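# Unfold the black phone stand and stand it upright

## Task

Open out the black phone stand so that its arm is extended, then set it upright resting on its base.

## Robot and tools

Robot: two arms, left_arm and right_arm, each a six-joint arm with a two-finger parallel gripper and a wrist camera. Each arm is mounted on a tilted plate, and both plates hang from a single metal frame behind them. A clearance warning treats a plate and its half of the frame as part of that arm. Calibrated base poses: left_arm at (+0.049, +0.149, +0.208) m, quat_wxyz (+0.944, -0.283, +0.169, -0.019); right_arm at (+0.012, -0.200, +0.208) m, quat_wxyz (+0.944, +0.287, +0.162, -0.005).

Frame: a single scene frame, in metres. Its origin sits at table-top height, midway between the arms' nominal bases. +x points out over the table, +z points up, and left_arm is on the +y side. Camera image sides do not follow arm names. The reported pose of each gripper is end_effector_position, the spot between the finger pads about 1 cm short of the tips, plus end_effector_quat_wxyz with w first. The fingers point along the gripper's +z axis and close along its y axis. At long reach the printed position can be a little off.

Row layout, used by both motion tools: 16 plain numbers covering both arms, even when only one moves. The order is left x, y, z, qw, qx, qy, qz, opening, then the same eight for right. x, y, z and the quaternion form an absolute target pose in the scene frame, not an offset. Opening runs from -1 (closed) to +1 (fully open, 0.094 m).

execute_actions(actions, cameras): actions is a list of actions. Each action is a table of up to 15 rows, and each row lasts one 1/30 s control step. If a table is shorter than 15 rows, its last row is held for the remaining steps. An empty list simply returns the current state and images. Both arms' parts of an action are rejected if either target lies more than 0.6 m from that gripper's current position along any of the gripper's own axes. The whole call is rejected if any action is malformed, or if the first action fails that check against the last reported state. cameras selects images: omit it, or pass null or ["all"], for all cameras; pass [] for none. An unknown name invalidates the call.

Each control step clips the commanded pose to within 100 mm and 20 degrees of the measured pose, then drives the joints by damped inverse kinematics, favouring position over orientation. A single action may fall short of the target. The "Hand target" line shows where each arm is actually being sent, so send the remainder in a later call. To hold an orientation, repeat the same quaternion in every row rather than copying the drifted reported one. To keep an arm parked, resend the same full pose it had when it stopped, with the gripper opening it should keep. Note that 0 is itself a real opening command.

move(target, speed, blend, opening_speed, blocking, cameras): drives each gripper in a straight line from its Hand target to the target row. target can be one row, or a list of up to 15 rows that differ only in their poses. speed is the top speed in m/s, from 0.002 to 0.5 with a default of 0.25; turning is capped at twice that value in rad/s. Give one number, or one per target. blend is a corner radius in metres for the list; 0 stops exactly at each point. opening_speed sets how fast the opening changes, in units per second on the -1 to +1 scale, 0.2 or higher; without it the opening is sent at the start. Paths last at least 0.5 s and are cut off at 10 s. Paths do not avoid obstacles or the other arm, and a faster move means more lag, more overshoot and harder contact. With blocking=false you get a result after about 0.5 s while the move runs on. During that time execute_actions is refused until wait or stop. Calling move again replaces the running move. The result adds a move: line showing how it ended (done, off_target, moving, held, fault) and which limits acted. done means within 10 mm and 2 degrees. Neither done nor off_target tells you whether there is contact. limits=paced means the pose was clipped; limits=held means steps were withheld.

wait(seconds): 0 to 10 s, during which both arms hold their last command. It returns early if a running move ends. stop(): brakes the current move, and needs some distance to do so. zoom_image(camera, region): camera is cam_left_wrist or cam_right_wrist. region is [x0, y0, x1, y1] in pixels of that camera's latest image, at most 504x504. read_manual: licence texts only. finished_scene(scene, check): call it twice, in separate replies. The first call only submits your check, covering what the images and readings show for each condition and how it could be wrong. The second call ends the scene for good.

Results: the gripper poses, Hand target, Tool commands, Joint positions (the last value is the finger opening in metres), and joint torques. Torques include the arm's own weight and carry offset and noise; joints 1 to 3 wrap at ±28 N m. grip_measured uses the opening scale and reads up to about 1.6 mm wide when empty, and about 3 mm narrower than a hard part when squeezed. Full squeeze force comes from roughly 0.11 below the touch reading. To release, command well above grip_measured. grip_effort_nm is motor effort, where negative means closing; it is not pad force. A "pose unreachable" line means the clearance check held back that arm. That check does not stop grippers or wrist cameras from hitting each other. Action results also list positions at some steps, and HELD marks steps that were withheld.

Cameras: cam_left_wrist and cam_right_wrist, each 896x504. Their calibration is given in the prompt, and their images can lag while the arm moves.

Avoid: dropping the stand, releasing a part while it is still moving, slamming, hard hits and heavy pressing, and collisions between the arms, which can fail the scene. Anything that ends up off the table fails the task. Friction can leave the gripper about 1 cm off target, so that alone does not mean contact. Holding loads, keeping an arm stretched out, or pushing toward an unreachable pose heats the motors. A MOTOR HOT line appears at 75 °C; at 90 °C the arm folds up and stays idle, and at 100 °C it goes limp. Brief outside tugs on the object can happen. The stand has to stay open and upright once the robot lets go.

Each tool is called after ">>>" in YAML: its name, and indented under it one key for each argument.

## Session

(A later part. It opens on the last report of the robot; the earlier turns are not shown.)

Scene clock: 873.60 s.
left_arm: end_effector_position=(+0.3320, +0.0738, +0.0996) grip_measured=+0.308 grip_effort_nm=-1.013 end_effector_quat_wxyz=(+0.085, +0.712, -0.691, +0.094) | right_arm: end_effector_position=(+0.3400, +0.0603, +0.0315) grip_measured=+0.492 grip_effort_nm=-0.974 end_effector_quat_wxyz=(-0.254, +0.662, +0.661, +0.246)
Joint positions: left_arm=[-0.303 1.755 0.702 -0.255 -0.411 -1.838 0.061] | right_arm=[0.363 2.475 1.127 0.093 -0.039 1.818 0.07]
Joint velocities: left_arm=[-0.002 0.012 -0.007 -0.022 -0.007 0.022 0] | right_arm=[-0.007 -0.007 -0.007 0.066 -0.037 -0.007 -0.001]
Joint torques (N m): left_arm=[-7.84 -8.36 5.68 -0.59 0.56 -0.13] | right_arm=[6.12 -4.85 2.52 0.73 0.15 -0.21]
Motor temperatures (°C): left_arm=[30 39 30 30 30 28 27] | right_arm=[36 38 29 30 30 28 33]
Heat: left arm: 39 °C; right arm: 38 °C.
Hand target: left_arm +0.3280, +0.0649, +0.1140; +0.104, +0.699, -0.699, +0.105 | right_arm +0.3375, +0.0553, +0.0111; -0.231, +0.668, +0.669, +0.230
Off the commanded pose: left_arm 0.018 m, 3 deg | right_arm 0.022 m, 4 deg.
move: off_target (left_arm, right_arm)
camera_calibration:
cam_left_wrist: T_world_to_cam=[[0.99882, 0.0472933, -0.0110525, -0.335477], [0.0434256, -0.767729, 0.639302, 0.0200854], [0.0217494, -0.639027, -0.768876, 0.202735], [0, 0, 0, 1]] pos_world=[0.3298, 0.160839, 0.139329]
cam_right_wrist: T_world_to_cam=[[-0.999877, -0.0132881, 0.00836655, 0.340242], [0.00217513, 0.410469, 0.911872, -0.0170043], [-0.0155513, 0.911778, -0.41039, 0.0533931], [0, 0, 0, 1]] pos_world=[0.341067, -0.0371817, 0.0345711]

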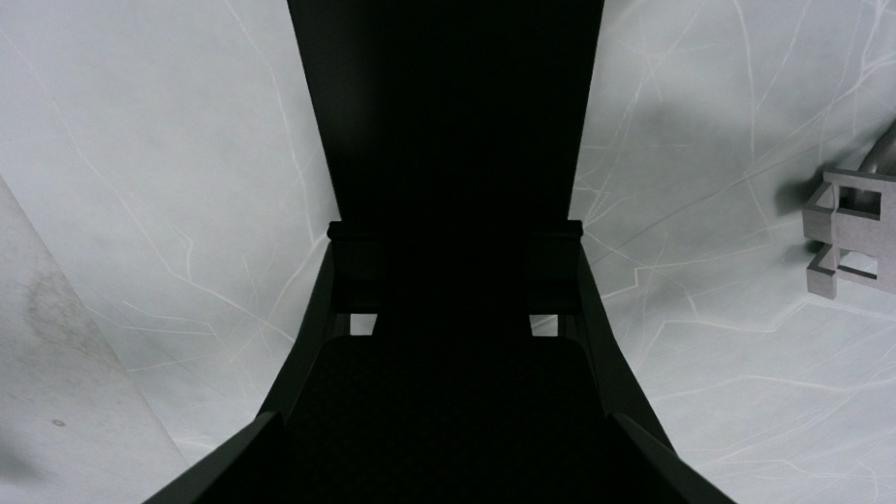

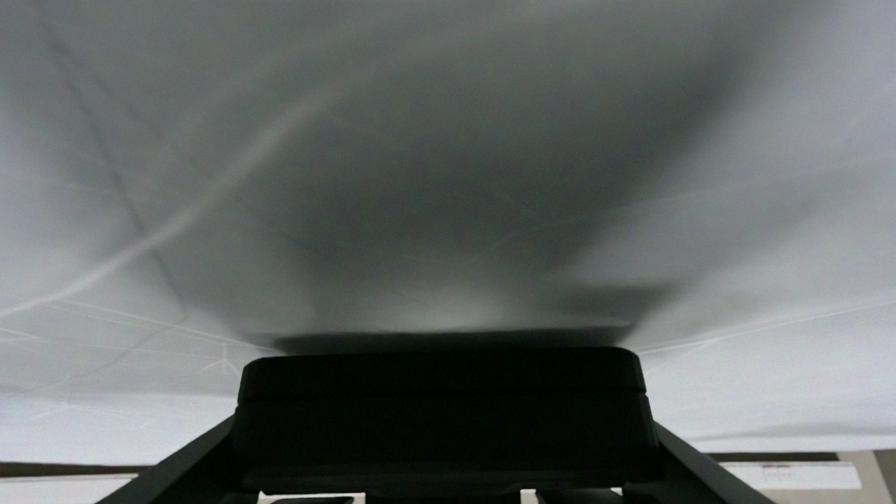

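>>> move:
  target: [0.33,0.065,0.14,-0.1045,-0.6993,0.6993,-0.1045,0.12,0.338,0.05,-0.005,-0.2302,0.6685,0.6685,0.2302,0.34]
  speed: 0.03

Scene clock: 876.73 s.
left_arm: end_effector_position=(+0.3324, +0.0788, +0.1152) grip_measured=+0.308 grip_effort_nm=-1.018 end_effector_quat_wxyz=(+0.073, +0.718, -0.688, +0.083) | right_arm: end_effector_position=(+0.3400, +0.0723, +0.0437) grip_measured=+0.492 grip_effort_nm=-0.984 end_effector_quat_wxyz=(-0.292, +0.641, +0.651, +0.281)
Joint positions: left_arm=[-0.346 1.712 0.723 -0.347 -0.455 -1.9 0.061] | right_arm=[0.354 2.475 1.127 0.109 -0.153 1.8 0.07]
Joint velocities: left_arm=[-0.007 -0.012 -0.002 -0.022 0.022 -0.007 0] | right_arm=[-0.007 -0.007 -0.002 -0.066 0.007 -0.007 -0.001]
Joint torques (N m): left_arm=[-9.06 -9.52 7.53 -0.83 0.87 -0.08] | right_arm=[3.56 -4.1 1.98 0.72 1.07 -0.45]
Motor temperatures (°C): left_arm=[31 39 30 30 30 28 27] | right_arm=[36 38 29 30 30 28 33]
Heat: left arm: 39 °C; right arm: 38 °C.
Hand target: left_arm +0.3297, +0.0652, +0.1381; +0.103, +0.699, -0.699, +0.106 | right_arm +0.3351, +0.0474, +0.0005; -0.235, +0.666, +0.669, +0.229
Off the commanded pose: left_arm 0.028 m, 5 deg | right_arm 0.054 m, 10 deg.
move: off_target (left_arm, right_arm)
camera_calibration:
cam_left_wrist: T_world_to_cam=[[0.998101, 0.0606343, -0.0108175, -0.336784], [0.054523, -0.788125, 0.613096, 0.014898], [0.0286491, -0.612522, -0.789935, 0.215979], [0, 0, 0, 1]] pos_world=[0.329145, 0.164454, 0.157832]
cam_right_wrist: T_world_to_cam=[[-0.999565, -0.0288744, 0.00593976, 0.341383], [-0.00319543, 0.306431, 0.951887, -0.025516], [-0.0293053, 0.951455, -0.30639, 0.0447369], [0, 0, 0, 1]] pos_world=[0.342465, -0.024889, 0.0359676]

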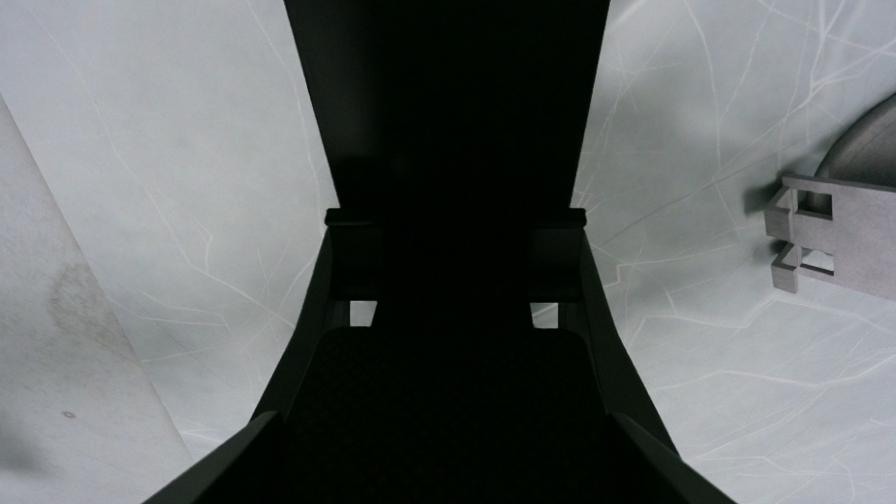

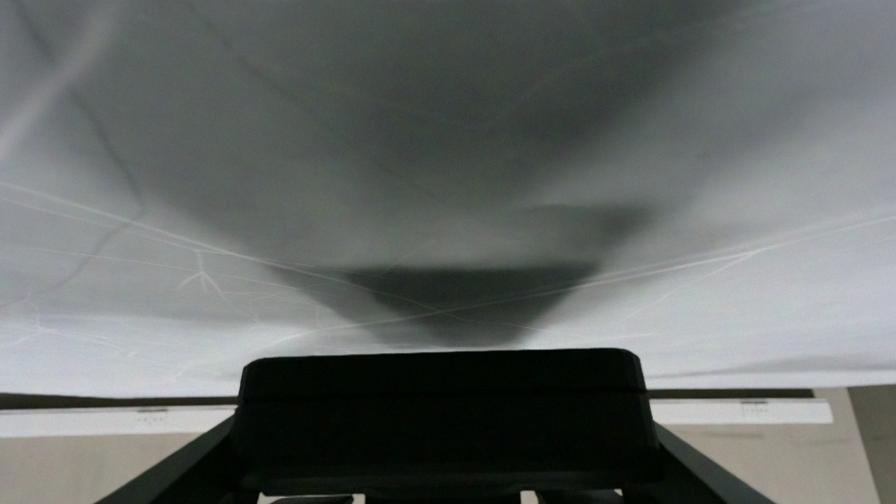

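>>> move:
  target: [0.33,0.065,0.15,-0.1045,-0.6993,0.6993,-0.1045,0.12,0.338,0.045,-0.03,-0.2302,0.6685,0.6685,0.2302,0.34]
  speed: 0.03

Scene clock: 880.73 s.
left_arm: end_effector_position=(+0.3338, +0.0778, +0.1213) grip_measured=+0.308 grip_effort_nm=-1.013 end_effector_quat_wxyz=(+0.070, +0.721, -0.684, +0.084) | right_arm: end_effector_position=(+0.3412, +0.0757, +0.0473) grip_measured=+0.492 grip_effort_nm=-0.984 end_effector_quat_wxyz=(-0.321, +0.625, +0.642, +0.308)
Joint positions: left_arm=[-0.364 1.7 0.732 -0.37 -0.463 -1.925 0.061] | right_arm=[0.326 2.484 1.132 0.12 -0.248 1.765 0.07]
Joint velocities: left_arm=[-0.002 0.002 -0.002 -0.022 0.037 -0.037 0] | right_arm=[0.002 0.002 0.017 -0.037 0.081 -0.037 0]
Joint torques (N m): left_arm=[-9.58 -10.22 8.02 -1.05 0.86 -0.06] | right_arm=[1.66 -2.13 1.84 0.72 1.8 -0.6]
Motor temperatures (°C): left_arm=[31 40 30 30 30 28 27] | right_arm=[36 38 29 30 30 28 33]
Heat: left arm: 40 °C; right arm: 38 °C.
Hand target: left_arm +0.3298, +0.0653, +0.1472; +0.103, +0.699, -0.699, +0.106 | right_arm +0.3315, +0.0391, -0.0174; -0.241, +0.664, +0.669, +0.229
Off the commanded pose: left_arm 0.032 m, 5 deg | right_arm 0.083 m, 15 deg.
move: off_target (left_arm, right_arm)
camera_calibration:
cam_left_wrist: T_world_to_cam=[[0.997507, 0.0702941, -0.00621198, -0.339162], [0.0594029, -0.788905, 0.611638, 0.00894122], [0.0380939, -0.610482, -0.791114, 0.216965], [0, 0, 0, 1]] pos_world=[0.329521, 0.163348, 0.164068]
cam_right_wrist: T_world_to_cam=[[-0.999214, -0.0396071, 0.00136404, 0.343598], [-0.00751439, 0.223144, 0.974757, -0.0232884], [-0.0389117, 0.97398, -0.223266, 0.0402321], [0, 0, 0, 1]] pos_world=[0.344719, -0.0203797, 0.0312143]

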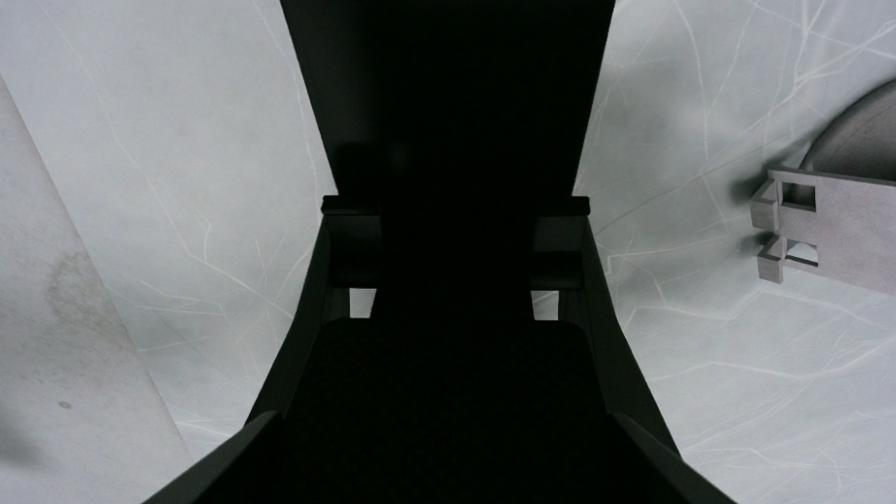

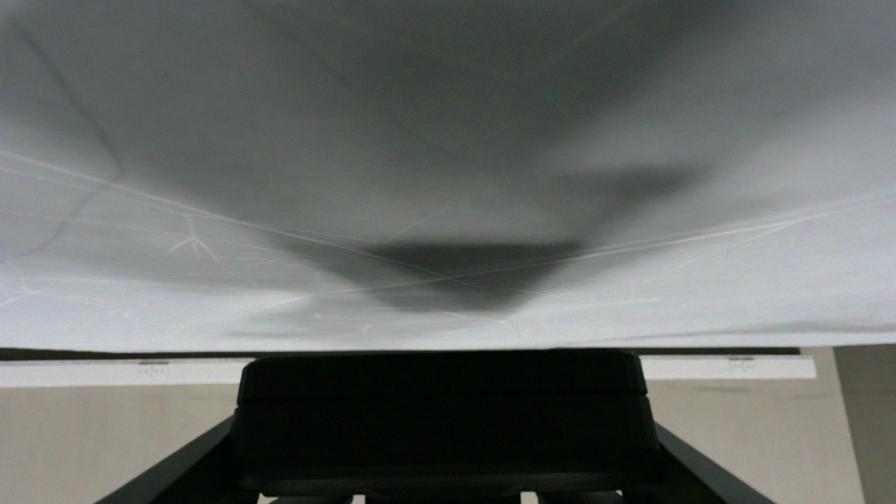

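>>> move:
  target: [0.33,0.055,0.165,-0.1045,-0.6993,0.6993,-0.1045,0.12,0.335,0.045,-0.04,-0.1305,0.695,0.695,0.1305,0.34]
  speed: 0.03

Scene clock: 893.20 s.
left_arm: end_effector_position=(+0.3321, +0.0808, +0.1283) grip_measured=+0.308 grip_effort_nm=-1.018 end_effector_quat_wxyz=(+0.051, +0.727, -0.681, +0.066) | right_arm: end_effector_position=(+0.3397, +0.0833, +0.0533) grip_measured=+0.492 grip_effort_nm=-0.984 end_effector_quat_wxyz=(-0.336, +0.612, +0.640, +0.321)
Joint positions: left_arm=[-0.406 1.7 0.75 -0.428 -0.524 -1.993 0.061] | right_arm=[0.331 2.493 1.14 0.121 -0.293 1.757 0.07]
Joint velocities: left_arm=[0.007 -0.002 0.017 -0.095 0.066 -0.037 -0.001] | right_arm=[-0.012 -0.017 -0.002 0.007 -0.051 -0.066 0.001]
Joint torques (N m): left_arm=[-11.36 -10.21 9.69 -1.05 1.38 0] | right_arm=[1.58 -2.39 2 0.5 2.58 -0.59]
Motor temperatures (°C): left_arm=[32 40 31 30 31 28 28] | right_arm=[35 38 28 30 33 28 33]
Heat: left arm: 40 °C; right arm: 38 °C.
Hand target: left_arm +0.3295, +0.0566, +0.1616; +0.101, +0.699, -0.700, +0.107 | right_arm +0.3264, +0.0373, -0.0213; -0.236, +0.661, +0.680, +0.214
Off the commanded pose: left_arm 0.045 m, 9 deg | right_arm 0.101 m, 34 deg; position and orientation clipped.
move: off_target (left_arm, right_arm); limits=paced
camera_calibration:
cam_left_wrist: T_world_to_cam=[[0.996429, 0.0843894, -0.00280048, -0.338812], [0.0710213, -0.819724, 0.568339, 0.0112355], [0.0456662, -0.566508, -0.82279, 0.222391], [0, 0, 0, 1]] pos_world=[0.326649, 0.163789, 0.175647]
cam_right_wrist: T_world_to_cam=[[-0.998501, -0.0546231, -0.00360869, 0.343622], [-0.0132977, 0.178077, 0.983927, -0.0256263], [-0.0531025, 0.982499, -0.178536, 0.0358008], [0, 0, 0, 1]] pos_world=[0.344667, -0.0118411, 0.0328461]

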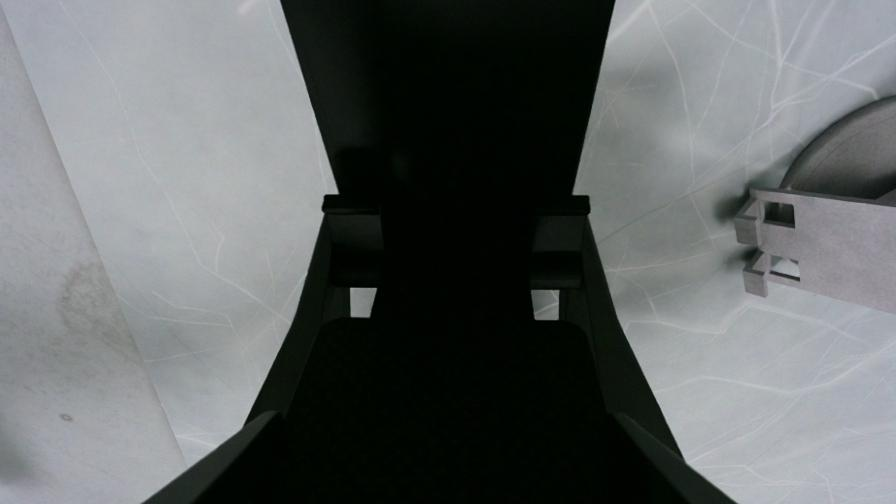

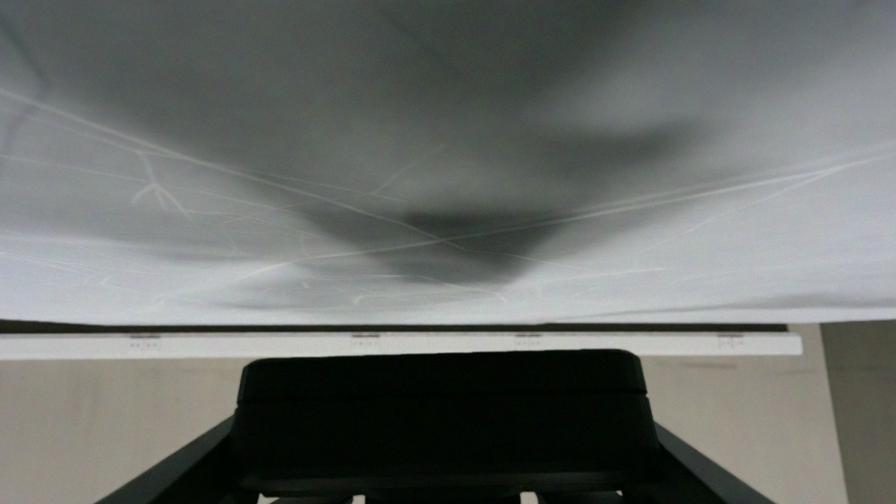

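>>> move:
  target: [0.331,0.068,0.096,-0.1045,-0.6993,0.6993,-0.1045,0.12,0.338,0.056,0.02,-0.2302,0.6685,0.6685,0.2302,0.34]
  speed: 0.06

Scene clock: 925.33 s.
left_arm: end_effector_position=(+0.3387, +0.0707, +0.0994) grip_measured=+0.308 grip_effort_nm=-1.013 end_effector_quat_wxyz=(+0.092, +0.704, -0.696, +0.110) | right_arm: end_effector_position=(+0.3454, +0.0595, +0.0306) grip_measured=+0.492 grip_effort_nm=-0.979 end_effector_quat_wxyz=(-0.251, +0.666, +0.654, +0.256)
Joint positions: left_arm=[-0.288 1.758 0.712 -0.236 -0.377 -1.795 0.061] | right_arm=[0.354 2.475 1.123 0.121 -0.046 1.82 0.07]
Joint velocities: left_arm=[-0.012 -0.017 0.002 -0.037 0.007 -0.007 0] | right_arm=[0.002 0.002 -0.002 -0.037 0.051 -0.022 0]
Joint torques (N m): left_arm=[-4.12 -4.85 4.14 0.05 0.35 0] | right_arm=[8.2 -6.6 1.58 0.3 0.25 -0.03]
Motor temperatures (°C): left_arm=[34 41 32 31 32 28 29] | right_arm=[34 37 28 29 38 28 33]
Heat: left arm: 41 °C; right arm: 38 °C.
Hand target: left_arm +0.3310, +0.0685, +0.0956; +0.104, +0.699, -0.699, +0.104 | right_arm +0.3376, +0.0563, +0.0201; -0.231, +0.668, +0.668, +0.232
Off the commanded pose: left_arm 0.009 m, 2 deg | right_arm 0.013 m, 4 deg.
move: off_target (right_arm)
camera_calibration:
cam_left_wrist: T_world_to_cam=[[0.999546, 0.0299192, 0.00350006, -0.342533], [0.0200357, -0.747084, 0.664427, 0.0214989], [0.022494, -0.664056, -0.747345, 0.199837], [0, 0, 0, 1]] pos_world=[0.337452, 0.159012, 0.136261]
cam_right_wrist: T_world_to_cam=[[-0.999965, 0.00788648, -0.00274841, 0.344701], [0.00065272, 0.401877, 0.915693, -0.0150148], [0.00832612, 0.915659, -0.401869, 0.0451029], [0, 0, 0, 1]] pos_world=[0.344323, -0.0379832, 0.0328218]

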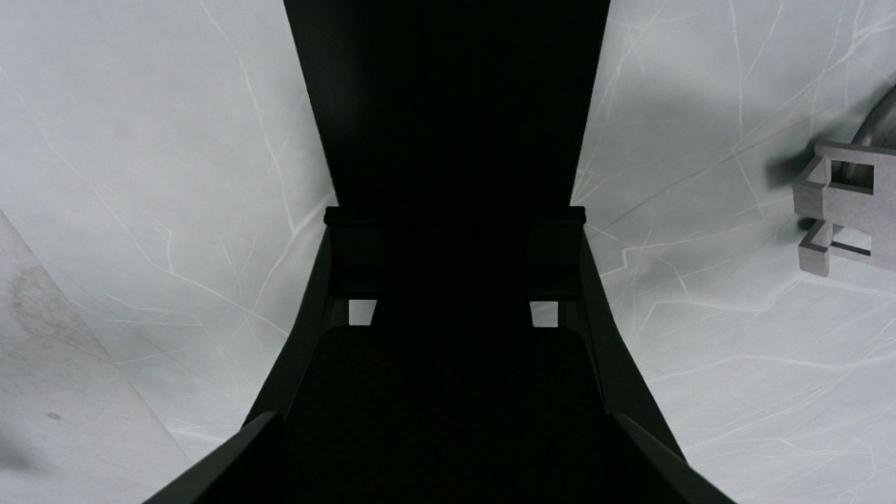

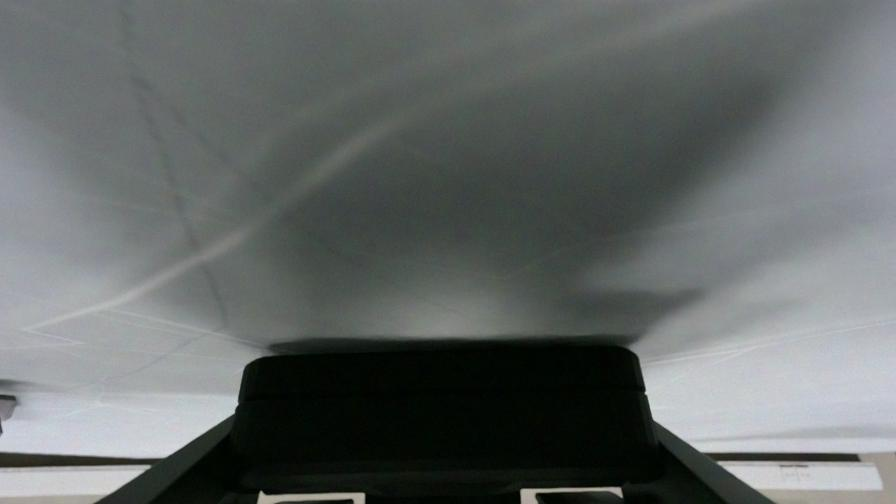

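>>> move:
  target: [0.331,0.066,0.087,-0.1045,-0.6993,0.6993,-0.1045,0.12,0.338,0.056,0.012,-0.2302,0.6685,0.6685,0.2302,0.34]
  speed: 0.03
  cameras: []

>>> move:
  target: [0.331,0.066,0.087,-0.1045,-0.6993,0.6993,-0.1045,0.12,0.339,0.056,0.018,-0.2302,0.6685,0.6685,0.2302,0.8]
  speed: 0.03
  opening_speed: 0.3

Scene clock: 929.00 s.
left_arm: end_effector_position=(+0.3390, +0.0697, +0.0972) grip_measured=+0.308 grip_effort_nm=-1.013 end_effector_quat_wxyz=(+0.094, +0.701, -0.698, +0.112) | right_arm: end_effector_position=(+0.3463, +0.0584, +0.0297) grip_measured=+0.492 grip_effort_nm=-0.979 end_effector_quat_wxyz=(-0.247, +0.668, +0.655, +0.254)
Joint positions: left_arm=[-0.283 1.767 0.712 -0.226 -0.372 -1.784 0.061] | right_arm=[0.354 2.475 1.124 0.121 -0.037 1.821 0.07]
Joint velocities: left_arm=[-0.007 -0.002 -0.007 -0.022 0.037 0.022 -0.001] | right_arm=[-0.017 -0.007 -0.002 -0.007 -0.037 -0.022 0]
Joint torques (N m): left_arm=[-3.41 -3.25 3.78 0.33 0.32 0.03] | right_arm=[6.9 -4.98 2.54 0.39 0.13 -0.23]
Motor temperatures (°C): left_arm=[33 40 32 30 32 28 29] | right_arm=[35 38 28 29 37 28 33]
Heat: left arm: 40 °C; right arm: 38 °C.
Hand target: left_arm +0.3306, +0.0664, +0.0875; +0.105, +0.699, -0.699, +0.104 | right_arm +0.3376, +0.0556, +0.0128; -0.231, +0.668, +0.668, +0.231
Off the commanded pose: left_arm 0.013 m, 2 deg | right_arm 0.020 m, 4 deg.
move: off_target (left_arm, right_arm)
No camera images: "cameras" was empty.

Scene clock: 930.73 s.
left_arm: end_effector_position=(+0.3394, +0.0678, +0.0971) grip_measured=+0.308 grip_effort_nm=-1.018 end_effector_quat_wxyz=(+0.096, +0.701, -0.697, +0.115) | right_arm: end_effector_position=(+0.3477, +0.0553, +0.0271) grip_measured=+0.798 grip_effort_nm=0.168 end_effector_quat_wxyz=(-0.237, +0.672, +0.656, +0.248)
Joint positions: left_arm=[-0.283 1.77 0.712 -0.22 -0.364 -1.784 0.061] | right_arm=[0.355 2.475 1.126 0.12 -0.01 1.823 0.084]
Joint velocities: left_arm=[-0.007 0.002 -0.007 -0.022 0.007 0.007 0] | right_arm=[0.017 -0.002 0.002 -0.051 0.022 -0.007 -0.001]
Joint torques (N m): left_arm=[-3.43 -3.34 3.75 0.31 0.25 0.05] | right_arm=[7.83 -6 2.36 0.27 -0.09 -0.09]
Motor temperatures (°C): left_arm=[33 40 32 30 32 28 29] | right_arm=[35 38 28 29 37 28 33]
Heat: left arm: 40 °C; right arm: 38 °C.
Hand target: left_arm +0.3308, +0.0663, +0.0875; +0.104, +0.699, -0.699, +0.105 | right_arm +0.3388, +0.0560, +0.0182; -0.230, +0.669, +0.668, +0.231
Off the commanded pose: left_arm 0.013 m, 2 deg | right_arm 0.013 m, 3 deg.
move: off_target (left_arm, right_arm)
camera_calibration:
cam_left_wrist: T_world_to_cam=[[0.999672, 0.0251092, 0.00494844, -0.342913], [0.0152293, -0.739051, 0.673477, 0.0210956], [0.0205676, -0.673181, -0.739192, 0.196648], [0, 0, 0, 1]] pos_world=[0.338435, 0.156581, 0.13285]
cam_right_wrist: T_world_to_cam=[[-0.999834, 0.0159341, -0.00880407, 0.346684], [-0.0010461, 0.432531, 0.901618, -0.010849], [0.0181745, 0.901478, -0.432443, 0.0456902], [0, 0, 0, 1]] pos_world=[0.345785, -0.0420203, 0.0325923]

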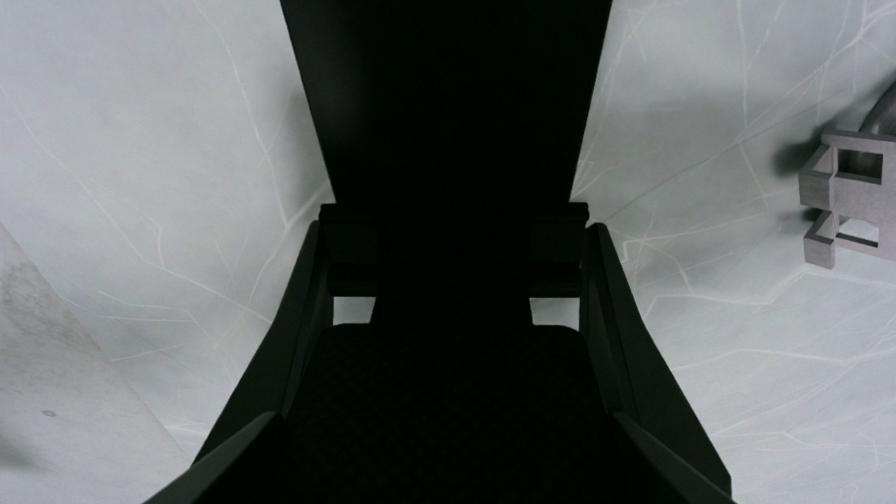

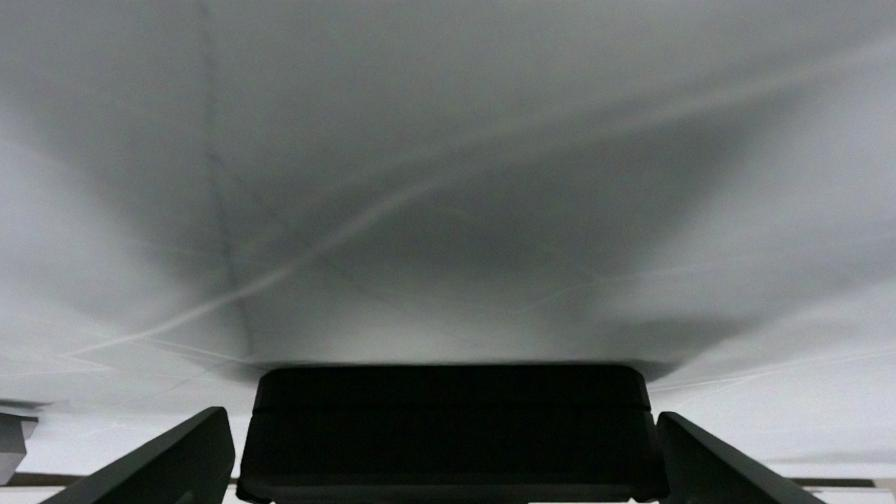

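>>> move:
  target:
    - [0.331,0.066,0.087,-0.1045,-0.6993,0.6993,-0.1045,0.12,0.339,0.0,0.09,-0.2302,0.6685,0.6685,0.2302,0.8]
    - [0.331,0.066,0.087,-0.1045,-0.6993,0.6993,-0.1045,0.12,0.33,-0.13,0.15,-0.3536,0.6124,0.6124,0.3536,0.8]
  speed: 0.12

Scene clock: 936.17 s.
left_arm: end_effector_position=(+0.3384, +0.0667, +0.0970) grip_measured=+0.308 grip_effort_nm=-1.013 end_effector_quat_wxyz=(+0.099, +0.700, -0.698, +0.116) | right_arm: end_effector_position=(+0.3222, -0.1282, +0.1417) grip_measured=+0.798 grip_effort_nm=0.154 end_effector_quat_wxyz=(-0.351, +0.617, +0.617, +0.340)
Joint positions: left_arm=[-0.283 1.771 0.711 -0.22 -0.358 -1.783 0.061] | right_arm=[-0.077 1.743 0.864 -0.482 -0.461 1.377 0.084]
Joint velocities: left_arm=[0.002 0.002 -0.002 -0.037 0.022 -0.081 -0.001] | right_arm=[0.007 -0.007 0.007 -0.007 -0.007 0.007 0]
Joint torques (N m): left_arm=[-3.49 -3.44 3.88 0.31 0.18 0.04] | right_arm=[3.79 -8.34 2.89 -0.47 -0.82 -0.14]
Motor temperatures (°C): left_arm=[32 39 31 30 32 28 29] | right_arm=[35 39 28 29 36 28 32]
Heat: left arm: 39 °C; right arm: 39 °C.
Hand target: left_arm +0.3306, +0.0662, +0.0874; +0.105, +0.699, -0.700, +0.104 | right_arm +0.3266, -0.1317, +0.1499; -0.350, +0.613, +0.614, +0.353
Off the commanded pose: left_arm 0.012 m, 1 deg | right_arm 0.012 m, 2 deg.
move: off_target (left_arm, right_arm)
camera_calibration:
cam_left_wrist: T_world_to_cam=[[0.999742, 0.0226537, 0.00178259, -0.341425], [0.015463, -0.73569, 0.677142, 0.0197483], [0.0166512, -0.67694, -0.73585, 0.197103], [0, 0, 0, 1]] pos_world=[0.337749, 0.15569, 0.132274]
cam_right_wrist: T_world_to_cam=[[-0.99984, -0.0155477, 0.00879704, 0.318599], [0.00679268, 0.124567, 0.992188, -0.0896395], [-0.0165221, 0.992089, -0.124441, 0.240237], [0, 0, 0, 1]] pos_world=[0.323126, -0.222217, 0.116032]

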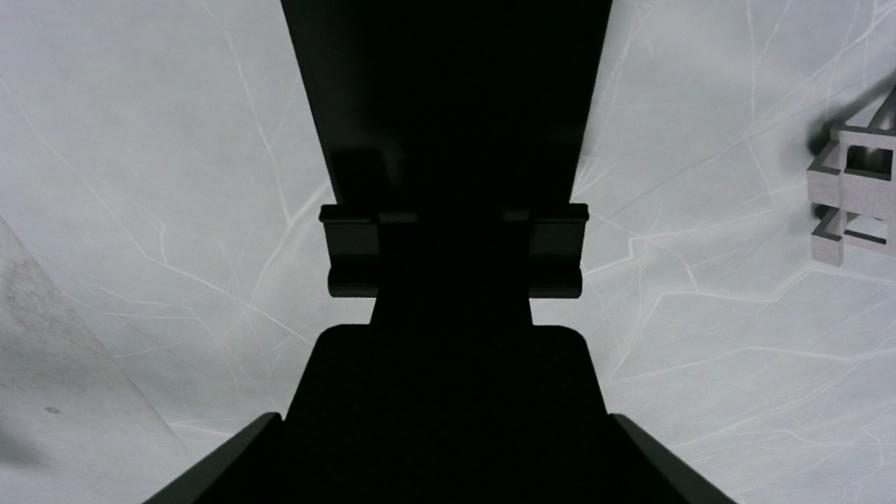

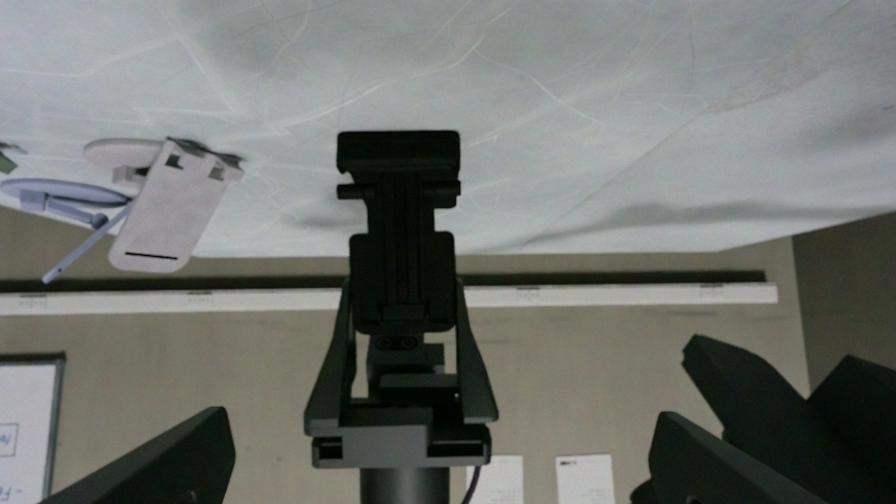

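>>> move:
  target:
    - [0.331,0.075,0.16,-0.1045,-0.6993,0.6993,-0.1045,0.12,0.33,-0.13,0.17,-0.3536,0.6124,0.6124,0.3536,0.8]
    - [0.335,0.2,0.25,-0.5213,-0.4777,0.4777,-0.5213,0.12,0.33,-0.13,0.19,-0.5,0.5,0.5,0.5,0.8]
  speed: 0.12

Scene clock: 946.57 s.
left_arm: end_effector_position=(+0.3284, +0.1974, +0.2381) grip_measured=+0.308 grip_effort_nm=-1.018 end_effector_quat_wxyz=(-0.478, -0.521, +0.501, -0.500) | right_arm: end_effector_position=(+0.3322, -0.1342, +0.1920) grip_measured=+0.798 grip_effort_nm=0.154 end_effector_quat_wxyz=(-0.483, +0.504, +0.515, +0.498)
Joint positions: left_arm=[0.616 1.725 1.163 -1.54 0.884 -0.484 0.061] | right_arm=[-0.223 1.914 1.053 -0.854 -0.955 0.988 0.084]
Joint velocities: left_arm=[0.017 -0.002 -0.012 -0.022 0.007 -0.007 -0.001] | right_arm=[0.002 0.007 -0.002 0.081 0.022 -0.051 0]
Joint torques (N m): left_arm=[-1.63 -10.5 2.92 -2.19 0.53 0.05] | right_arm=[3.84 -4.89 1.94 -1.01 -0.89 -0.18]
Motor temperatures (°C): left_arm=[31 39 31 31 31 28 29] | right_arm=[35 39 28 29 35 28 31]
Heat: left arm: 39 °C; right arm: 39 °C.
Hand target: left_arm +0.3295, +0.1989, +0.2457; +0.474, +0.524, -0.492, +0.509 | right_arm +0.3302, -0.1312, +0.1895; +0.499, -0.503, -0.500, -0.498
Off the commanded pose: left_arm 0.014 m, 8 deg | right_arm 0.005 m, 3 deg.
joint sent to its limit (left arm) — joint 4 (wrist pitch), lower limit. The joint targets are off in position and orientation.
move: off_target (left_arm, right_arm)
camera_calibration:
cam_left_wrist: T_world_to_cam=[[0.999451, 0.0278219, -0.0179976, -0.330885], [0.00589313, 0.385243, 0.922796, -0.256176], [0.0326074, -0.922396, 0.384867, 0.165917], [0, 0, 0, 1]] pos_world=[0.326803, 0.260937, 0.166587]
cam_right_wrist: T_world_to_cam=[[-0.999403, -0.00162861, -0.0345191, 0.338163], [-0.0313649, -0.376593, 0.925848, -0.180733], [-0.0145075, 0.926377, 0.376317, 0.146986], [0, 0, 0, 1]] pos_world=[0.334425, -0.203676, 0.123691]

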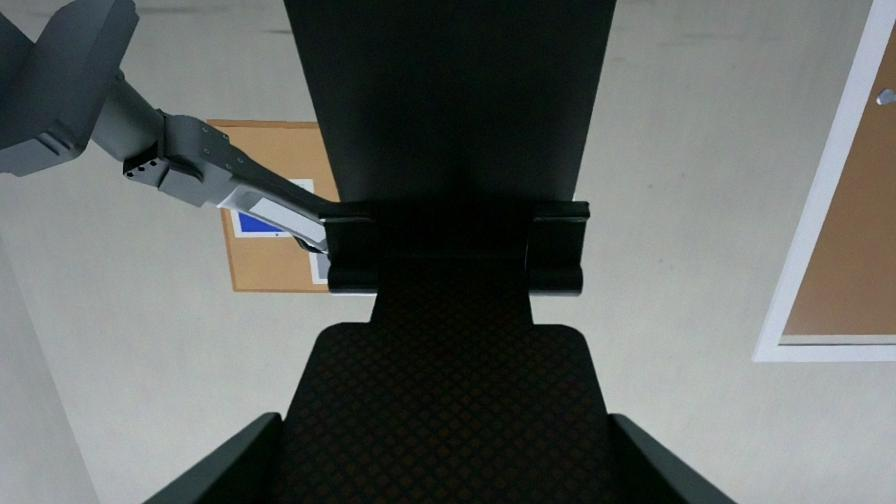

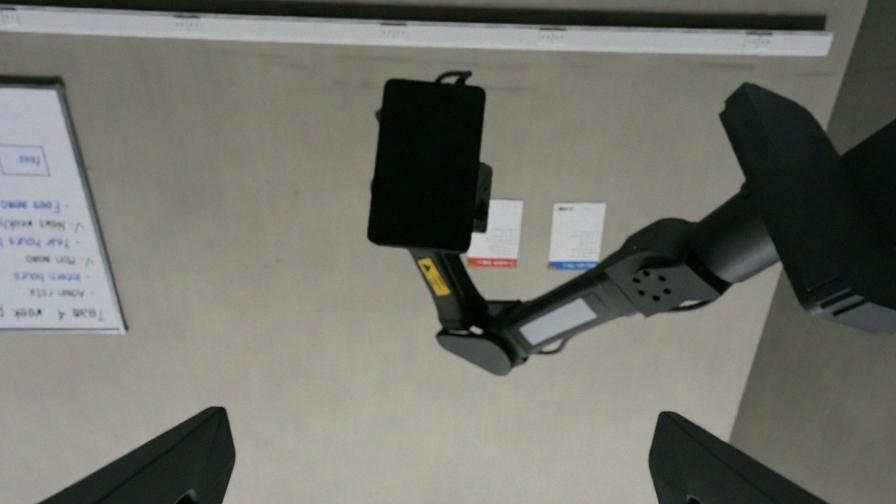

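>>> move:
  target: [0.332,0.2,0.245,-0.5,-0.5,0.5,-0.5,0.12,0.345,0.02,0.205,-0.579,0.4056,0.4056,0.579,0.8]
  speed: 0.15

Scene clock: 957.93 s.
left_arm: end_effector_position=(+0.3294, +0.1991, +0.2376) grip_measured=+0.308 grip_effort_nm=-1.018 end_effector_quat_wxyz=(-0.479, -0.525, +0.501, -0.494) | right_arm: end_effector_position=(+0.3535, +0.0150, +0.2005) grip_measured=+0.798 grip_effort_nm=0.154 end_effector_quat_wxyz=(-0.570, +0.411, +0.413, +0.579)
Joint positions: left_arm=[0.616 1.725 1.174 -1.542 0.876 -0.502 0.061] | right_arm=[0.107 2.318 1.036 0.036 -1.291 1.577 0.084]
Joint velocities: left_arm=[-0.012 0.002 -0.007 -0.007 -0.022 -0.022 0] | right_arm=[-0.007 0.017 -0.007 0.037 0.037 0.051 -0.001]
Joint torques (N m): left_arm=[-3.54 -10.09 4.88 -2.17 0.32 -0.11] | right_arm=[7.83 -6.93 0.57 0.24 -0.98 0.06]
Motor temperatures (°C): left_arm=[31 44 30 32 31 28 29] | right_arm=[35 39 28 29 34 28 31]
Heat: left arm: 44 °C; right arm: 39 °C.
Hand target: left_arm +0.3320, +0.1993, +0.2447; +0.478, +0.522, -0.504, +0.496 | right_arm +0.3469, +0.0194, +0.2051; +0.584, -0.401, -0.406, -0.578
Off the commanded pose: left_arm 0.008 m, 4 deg | right_arm 0.011 m, 1 deg.
joint sent to its limit (left arm) — joint 4 (wrist pitch), lower limit. The joint targets are off in orientation, not in position.
move: off_target (left_arm, right_arm)
camera_calibration:
cam_left_wrist: T_world_to_cam=[[0.999259, 0.0247939, -0.0294457, -0.32858], [0.0179, 0.377921, 0.925665, -0.259502], [0.034079, -0.925506, 0.377197, 0.169611], [0, 0, 0, 1]] pos_world=[0.327201, 0.263194, 0.16656]
cam_right_wrist: T_world_to_cam=[[-0.9998, 0.00601453, -0.0190684, 0.356866], [-0.0180452, -0.682154, 0.730986, -0.0928028], [-0.00861103, 0.731184, 0.682126, -0.0545843], [0, 0, 0, 1]] pos_world=[0.35465, -0.025541, 0.111876]

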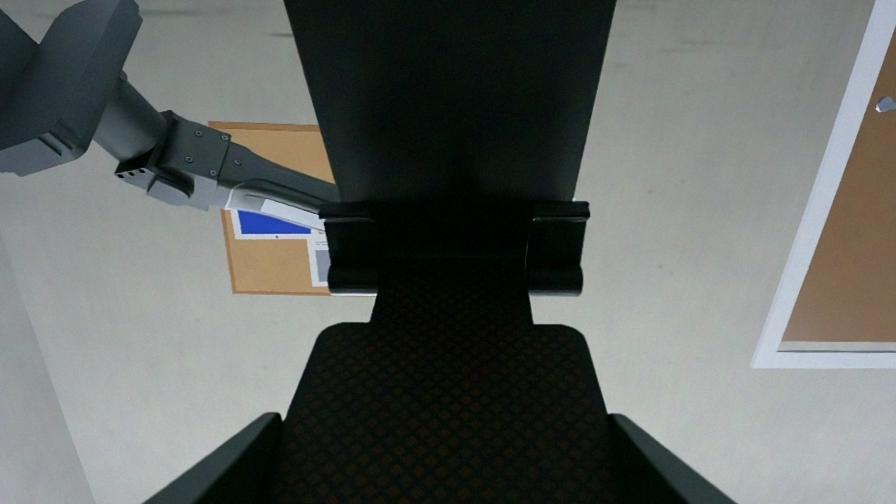

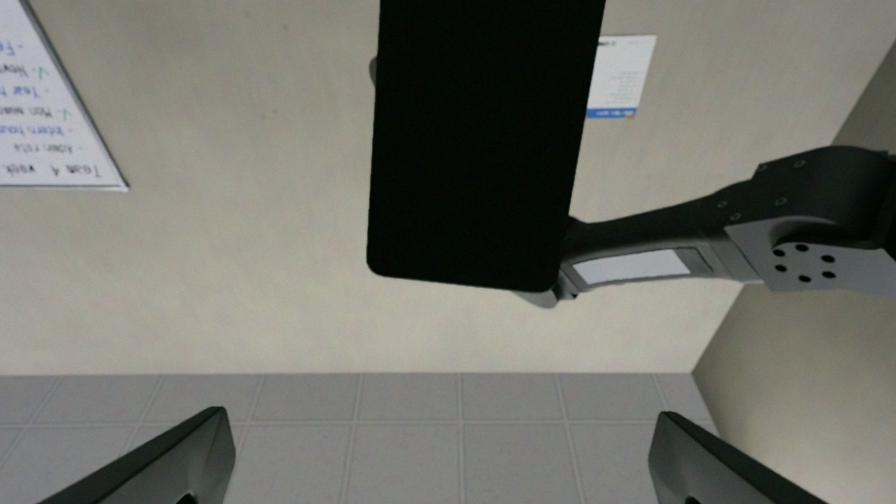

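>>> move:
  target:
    - [0.332,0.2,0.245,-0.5,-0.5,0.5,-0.5,0.12,0.341,0.06,0.222,-0.5942,0.4275,0.3831,0.563,0.8]
    - [0.332,0.2,0.245,-0.5,-0.5,0.5,-0.5,0.12,0.341,0.112,0.240,-0.5942,0.4275,0.3831,0.563,0.8]
  speed: 0.06

Scene clock: 969.17 s.
left_arm: end_effector_position=(+0.3294, +0.1991, +0.2376) grip_measured=+0.308 grip_effort_nm=-1.013 end_effector_quat_wxyz=(-0.479, -0.525, +0.501, -0.494) | right_arm: end_effector_position=(+0.3532, +0.1010, +0.2490) grip_measured=+0.798 grip_effort_nm=0.149 end_effector_quat_wxyz=(-0.578, +0.393, +0.430, +0.572)
Joint positions: left_arm=[0.616 1.725 1.174 -1.542 0.876 -0.502 0.061] | right_arm=[0.374 2.396 1.033 0.6 -1.159 2.092 0.084]
Joint velocities: left_arm=[0.022 0.012 -0.007 0.007 0.037 -0.007 0] | right_arm=[0.022 -0.032 -0.007 -0.037 -0.007 -0.051 0]
Joint torques (N m): left_arm=[-3.45 -10.18 4.98 -2.16 0.31 -0.11] | right_arm=[8.69 -5.29 2.97 0.56 -0.52 0.07]
Motor temperatures (°C): left_arm=[30 46 30 33 31 28 29] | right_arm=[35 39 28 29 33 28 31]
Heat: left arm: 46 °C; right arm: 39 °C.
Hand target: left_arm +0.3320, +0.1992, +0.2447; +0.478, +0.521, -0.504, +0.496 | right_arm +0.3412, +0.1119, +0.2408; +0.594, -0.399, -0.432, -0.549
Off the commanded pose: left_arm 0.008 m, 4 deg | right_arm 0.019 m, 7 deg.
joint sent to its limit (left arm) — joint 4 (wrist pitch), lower limit. The joint targets are off in orientation, not in position.
joint sent to its limit (right arm) — joint 6 (wrist roll), upper limit. The joint targets are off in orientation, not in position.
move: off_target (left_arm, right_arm)
camera_calibration:
cam_left_wrist: T_world_to_cam=[[0.999259, 0.0247939, -0.0294457, -0.32858], [0.0179, 0.377921, 0.925665, -0.259502], [0.034079, -0.925506, 0.377197, 0.169611], [0, 0, 0, 1]] pos_world=[0.327201, 0.263194, 0.16656]
cam_right_wrist: T_world_to_cam=[[-0.998075, -0.0392941, -0.0479753, 0.368194], [-0.00815287, -0.68377, 0.729652, -0.0726031], [-0.0614751, 0.728639, 0.682133, -0.13156], [0, 0, 0, 1]] pos_world=[0.358806, 0.0606835, 0.16038]

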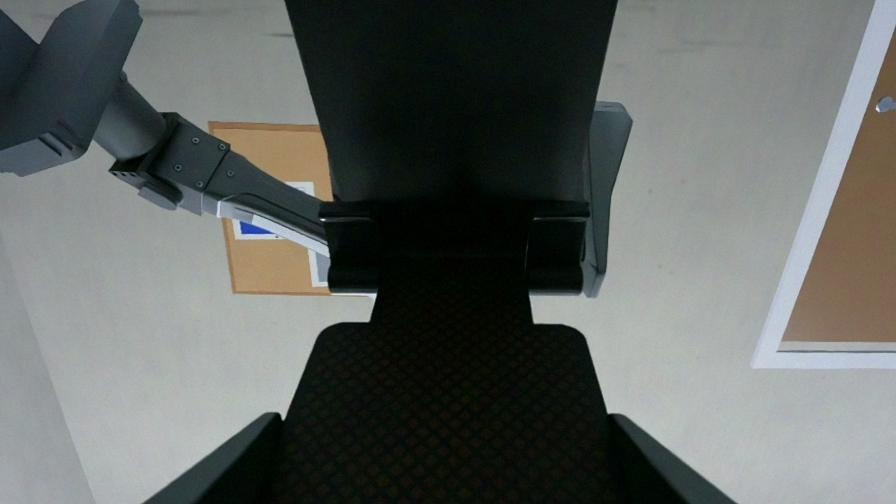

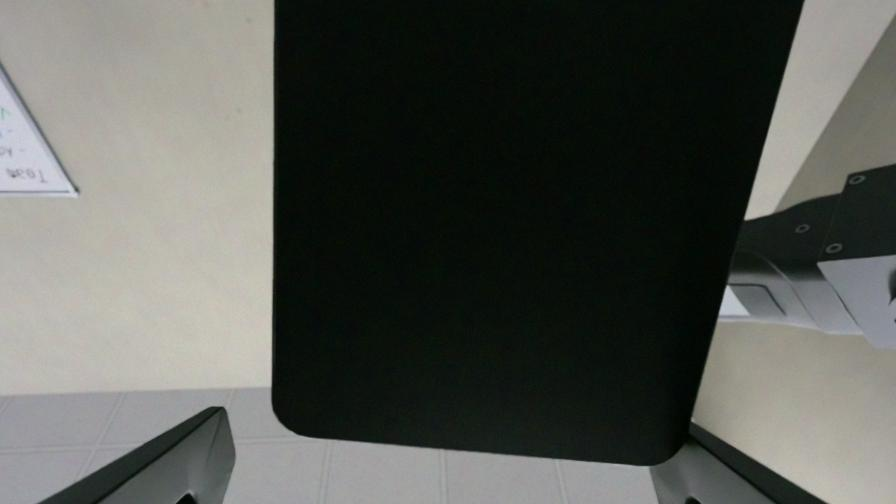

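>>> move:
  target:
    - [0.332,0.2,0.245,-0.5,-0.5,0.5,-0.5,0.12,0.341,0.01,0.205,-0.579,0.4056,0.4056,0.579,0.8]
    - [0.335,0.13,0.245,-0.4545,-0.5417,0.5417,-0.4545,0.12,0.341,-0.05,0.205,-0.5417,0.4545,0.4545,0.5417,0.8]
  speed: 0.1

Scene clock: 978.93 s.
left_arm: end_effector_position=(+0.3371, +0.1330, +0.2364) grip_measured=+0.308 grip_effort_nm=-1.013 end_effector_quat_wxyz=(-0.455, -0.550, +0.540, -0.447) | right_arm: end_effector_position=(+0.3366, -0.0458, +0.2013) grip_measured=+0.798 grip_effort_nm=0.159 end_effector_quat_wxyz=(-0.542, +0.459, +0.452, +0.540)
Joint positions: left_arm=[0.341 1.556 0.972 -1.087 0.84 -0.999 0.061] | right_arm=[-0.019 2.102 0.978 -0.403 -1.159 1.29 0.084]
Joint velocities: left_arm=[0.037 0.027 -0.002 -0.037 -0.007 -0.081 0] | right_arm=[-0.012 -0.032 -0.012 -0.081 -0.066 0.125 -0.001]
Joint torques (N m): left_arm=[-4.51 -9.47 3.67 -1.2 0.64 -0.09] | right_arm=[4.96 -8.66 1.58 -0.61 -0.71 -0.16]
Motor temperatures (°C): left_arm=[30 46 30 34 31 28 29] | right_arm=[36 40 28 29 33 28 31]
Heat: left arm: 46 °C; right arm: 40 °C.
Hand target: left_arm +0.3370, +0.1303, +0.2452; +0.453, +0.543, -0.540, +0.456 | right_arm +0.3401, -0.0502, +0.2041; +0.538, -0.459, -0.453, -0.543
Off the commanded pose: left_arm 0.009 m, 1 deg | right_arm 0.007 m, 1 deg.
move: done
camera_calibration:
cam_left_wrist: T_world_to_cam=[[0.999102, -0.0078773, -0.0416204, -0.327367], [0.0422703, 0.249073, 0.967562, -0.234613], [0.00274474, -0.968453, 0.249182, 0.155227], [0, 0, 0, 1]] pos_world=[0.336564, 0.206187, 0.174697]
cam_right_wrist: T_world_to_cam=[[-0.999999, 0.000354154, 0.000940759, 0.336166], [0.000580002, -0.561093, 0.827752, -0.155323], [0.000821006, 0.827752, 0.561093, 0.0148672], [0, 0, 0, 1]] pos_world=[0.336244, -0.0995761, 0.119911]

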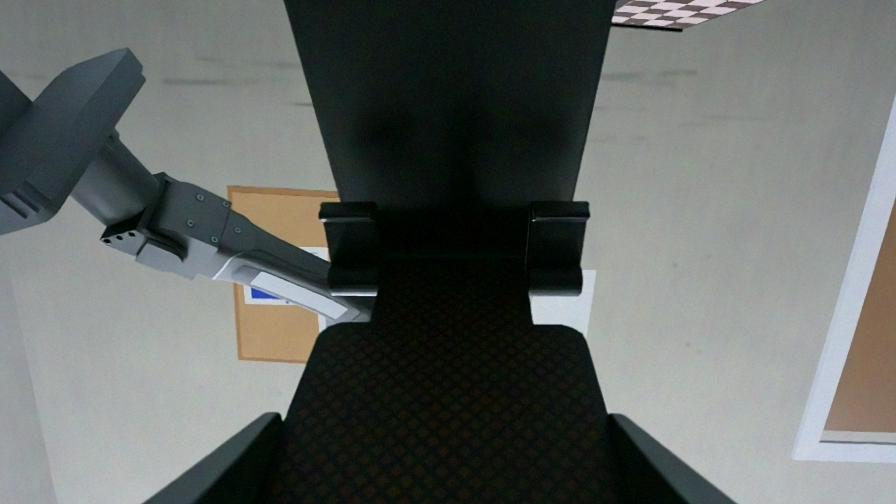

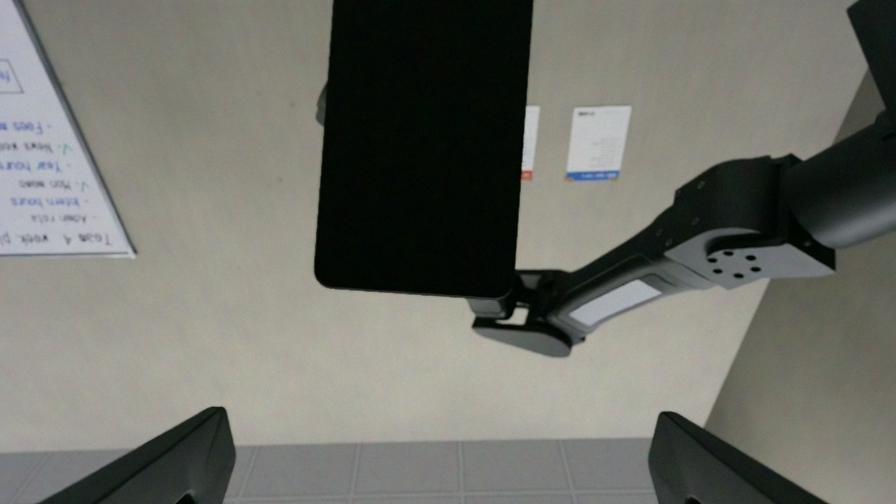

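>>> move:
  target: [0.331,0.14,0.245,-0.5065,-0.4616,0.4934,-0.5356,0.12,0.341,-0.05,0.19,-0.5685,0.4205,0.4205,0.5685,0.8]
  speed: 0.1
  cameras: ["cam_right_wrist"]

Scene clock: 986.67 s.
left_arm: end_effector_position=(+0.3257, +0.1389, +0.2449) grip_measured=+0.308 grip_effort_nm=-1.013 end_effector_quat_wxyz=(-0.498, -0.457, +0.511, -0.531) | right_arm: end_effector_position=(+0.3452, -0.0528, +0.1936) grip_measured=+0.798 grip_effort_nm=0.154 end_effector_quat_wxyz=(-0.552, +0.422, +0.437, +0.571)
Joint positions: left_arm=[0.435 1.764 1.05 -1.386 0.972 -0.497 0.061] | right_arm=[-0.062 2.231 1.132 -0.657 -1.239 1.016 0.084]
Joint velocities: left_arm=[-0.022 0.007 0.022 -0.007 0.022 0.037 0] | right_arm=[-0.017 -0.007 -0.002 0.007 -0.037 -0.066 -0.001]
Joint torques (N m): left_arm=[-2.43 -6.17 4.14 -1.99 0.63 0.1] | right_arm=[5.18 -4.92 1.32 -0.79 -0.95 -0.16]
Motor temperatures (°C): left_arm=[30 45 30 33 31 28 30] | right_arm=[35 39 28 29 33 28 30]
Heat: left arm: 45 °C; right arm: 39 °C.
Hand target: left_arm +0.3291, +0.1390, +0.2447; +0.507, +0.461, -0.494, +0.536 | right_arm +0.3415, -0.0504, +0.1896; +0.567, -0.424, -0.420, -0.568
Off the commanded pose: left_arm 0.005 m, 2 deg | right_arm 0.006 m, 3 deg.
move: off_target (right_arm)
camera_calibration:
cam_right_wrist: T_world_to_cam=[[-0.999022, 0.00530175, -0.0438925, 0.353345], [-0.0372538, -0.635558, 0.771154, -0.132829], [-0.0238078, 0.772035, 0.635134, 0.0161123], [0, 0, 0, 1]] pos_world=[0.348435, -0.0987329, 0.107707]
Images, in order (width x height): cam_right_wrist 896x504.

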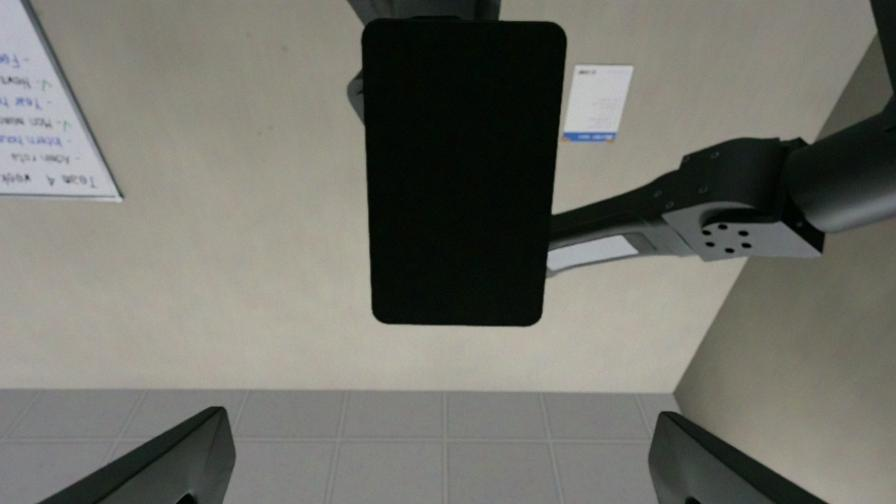

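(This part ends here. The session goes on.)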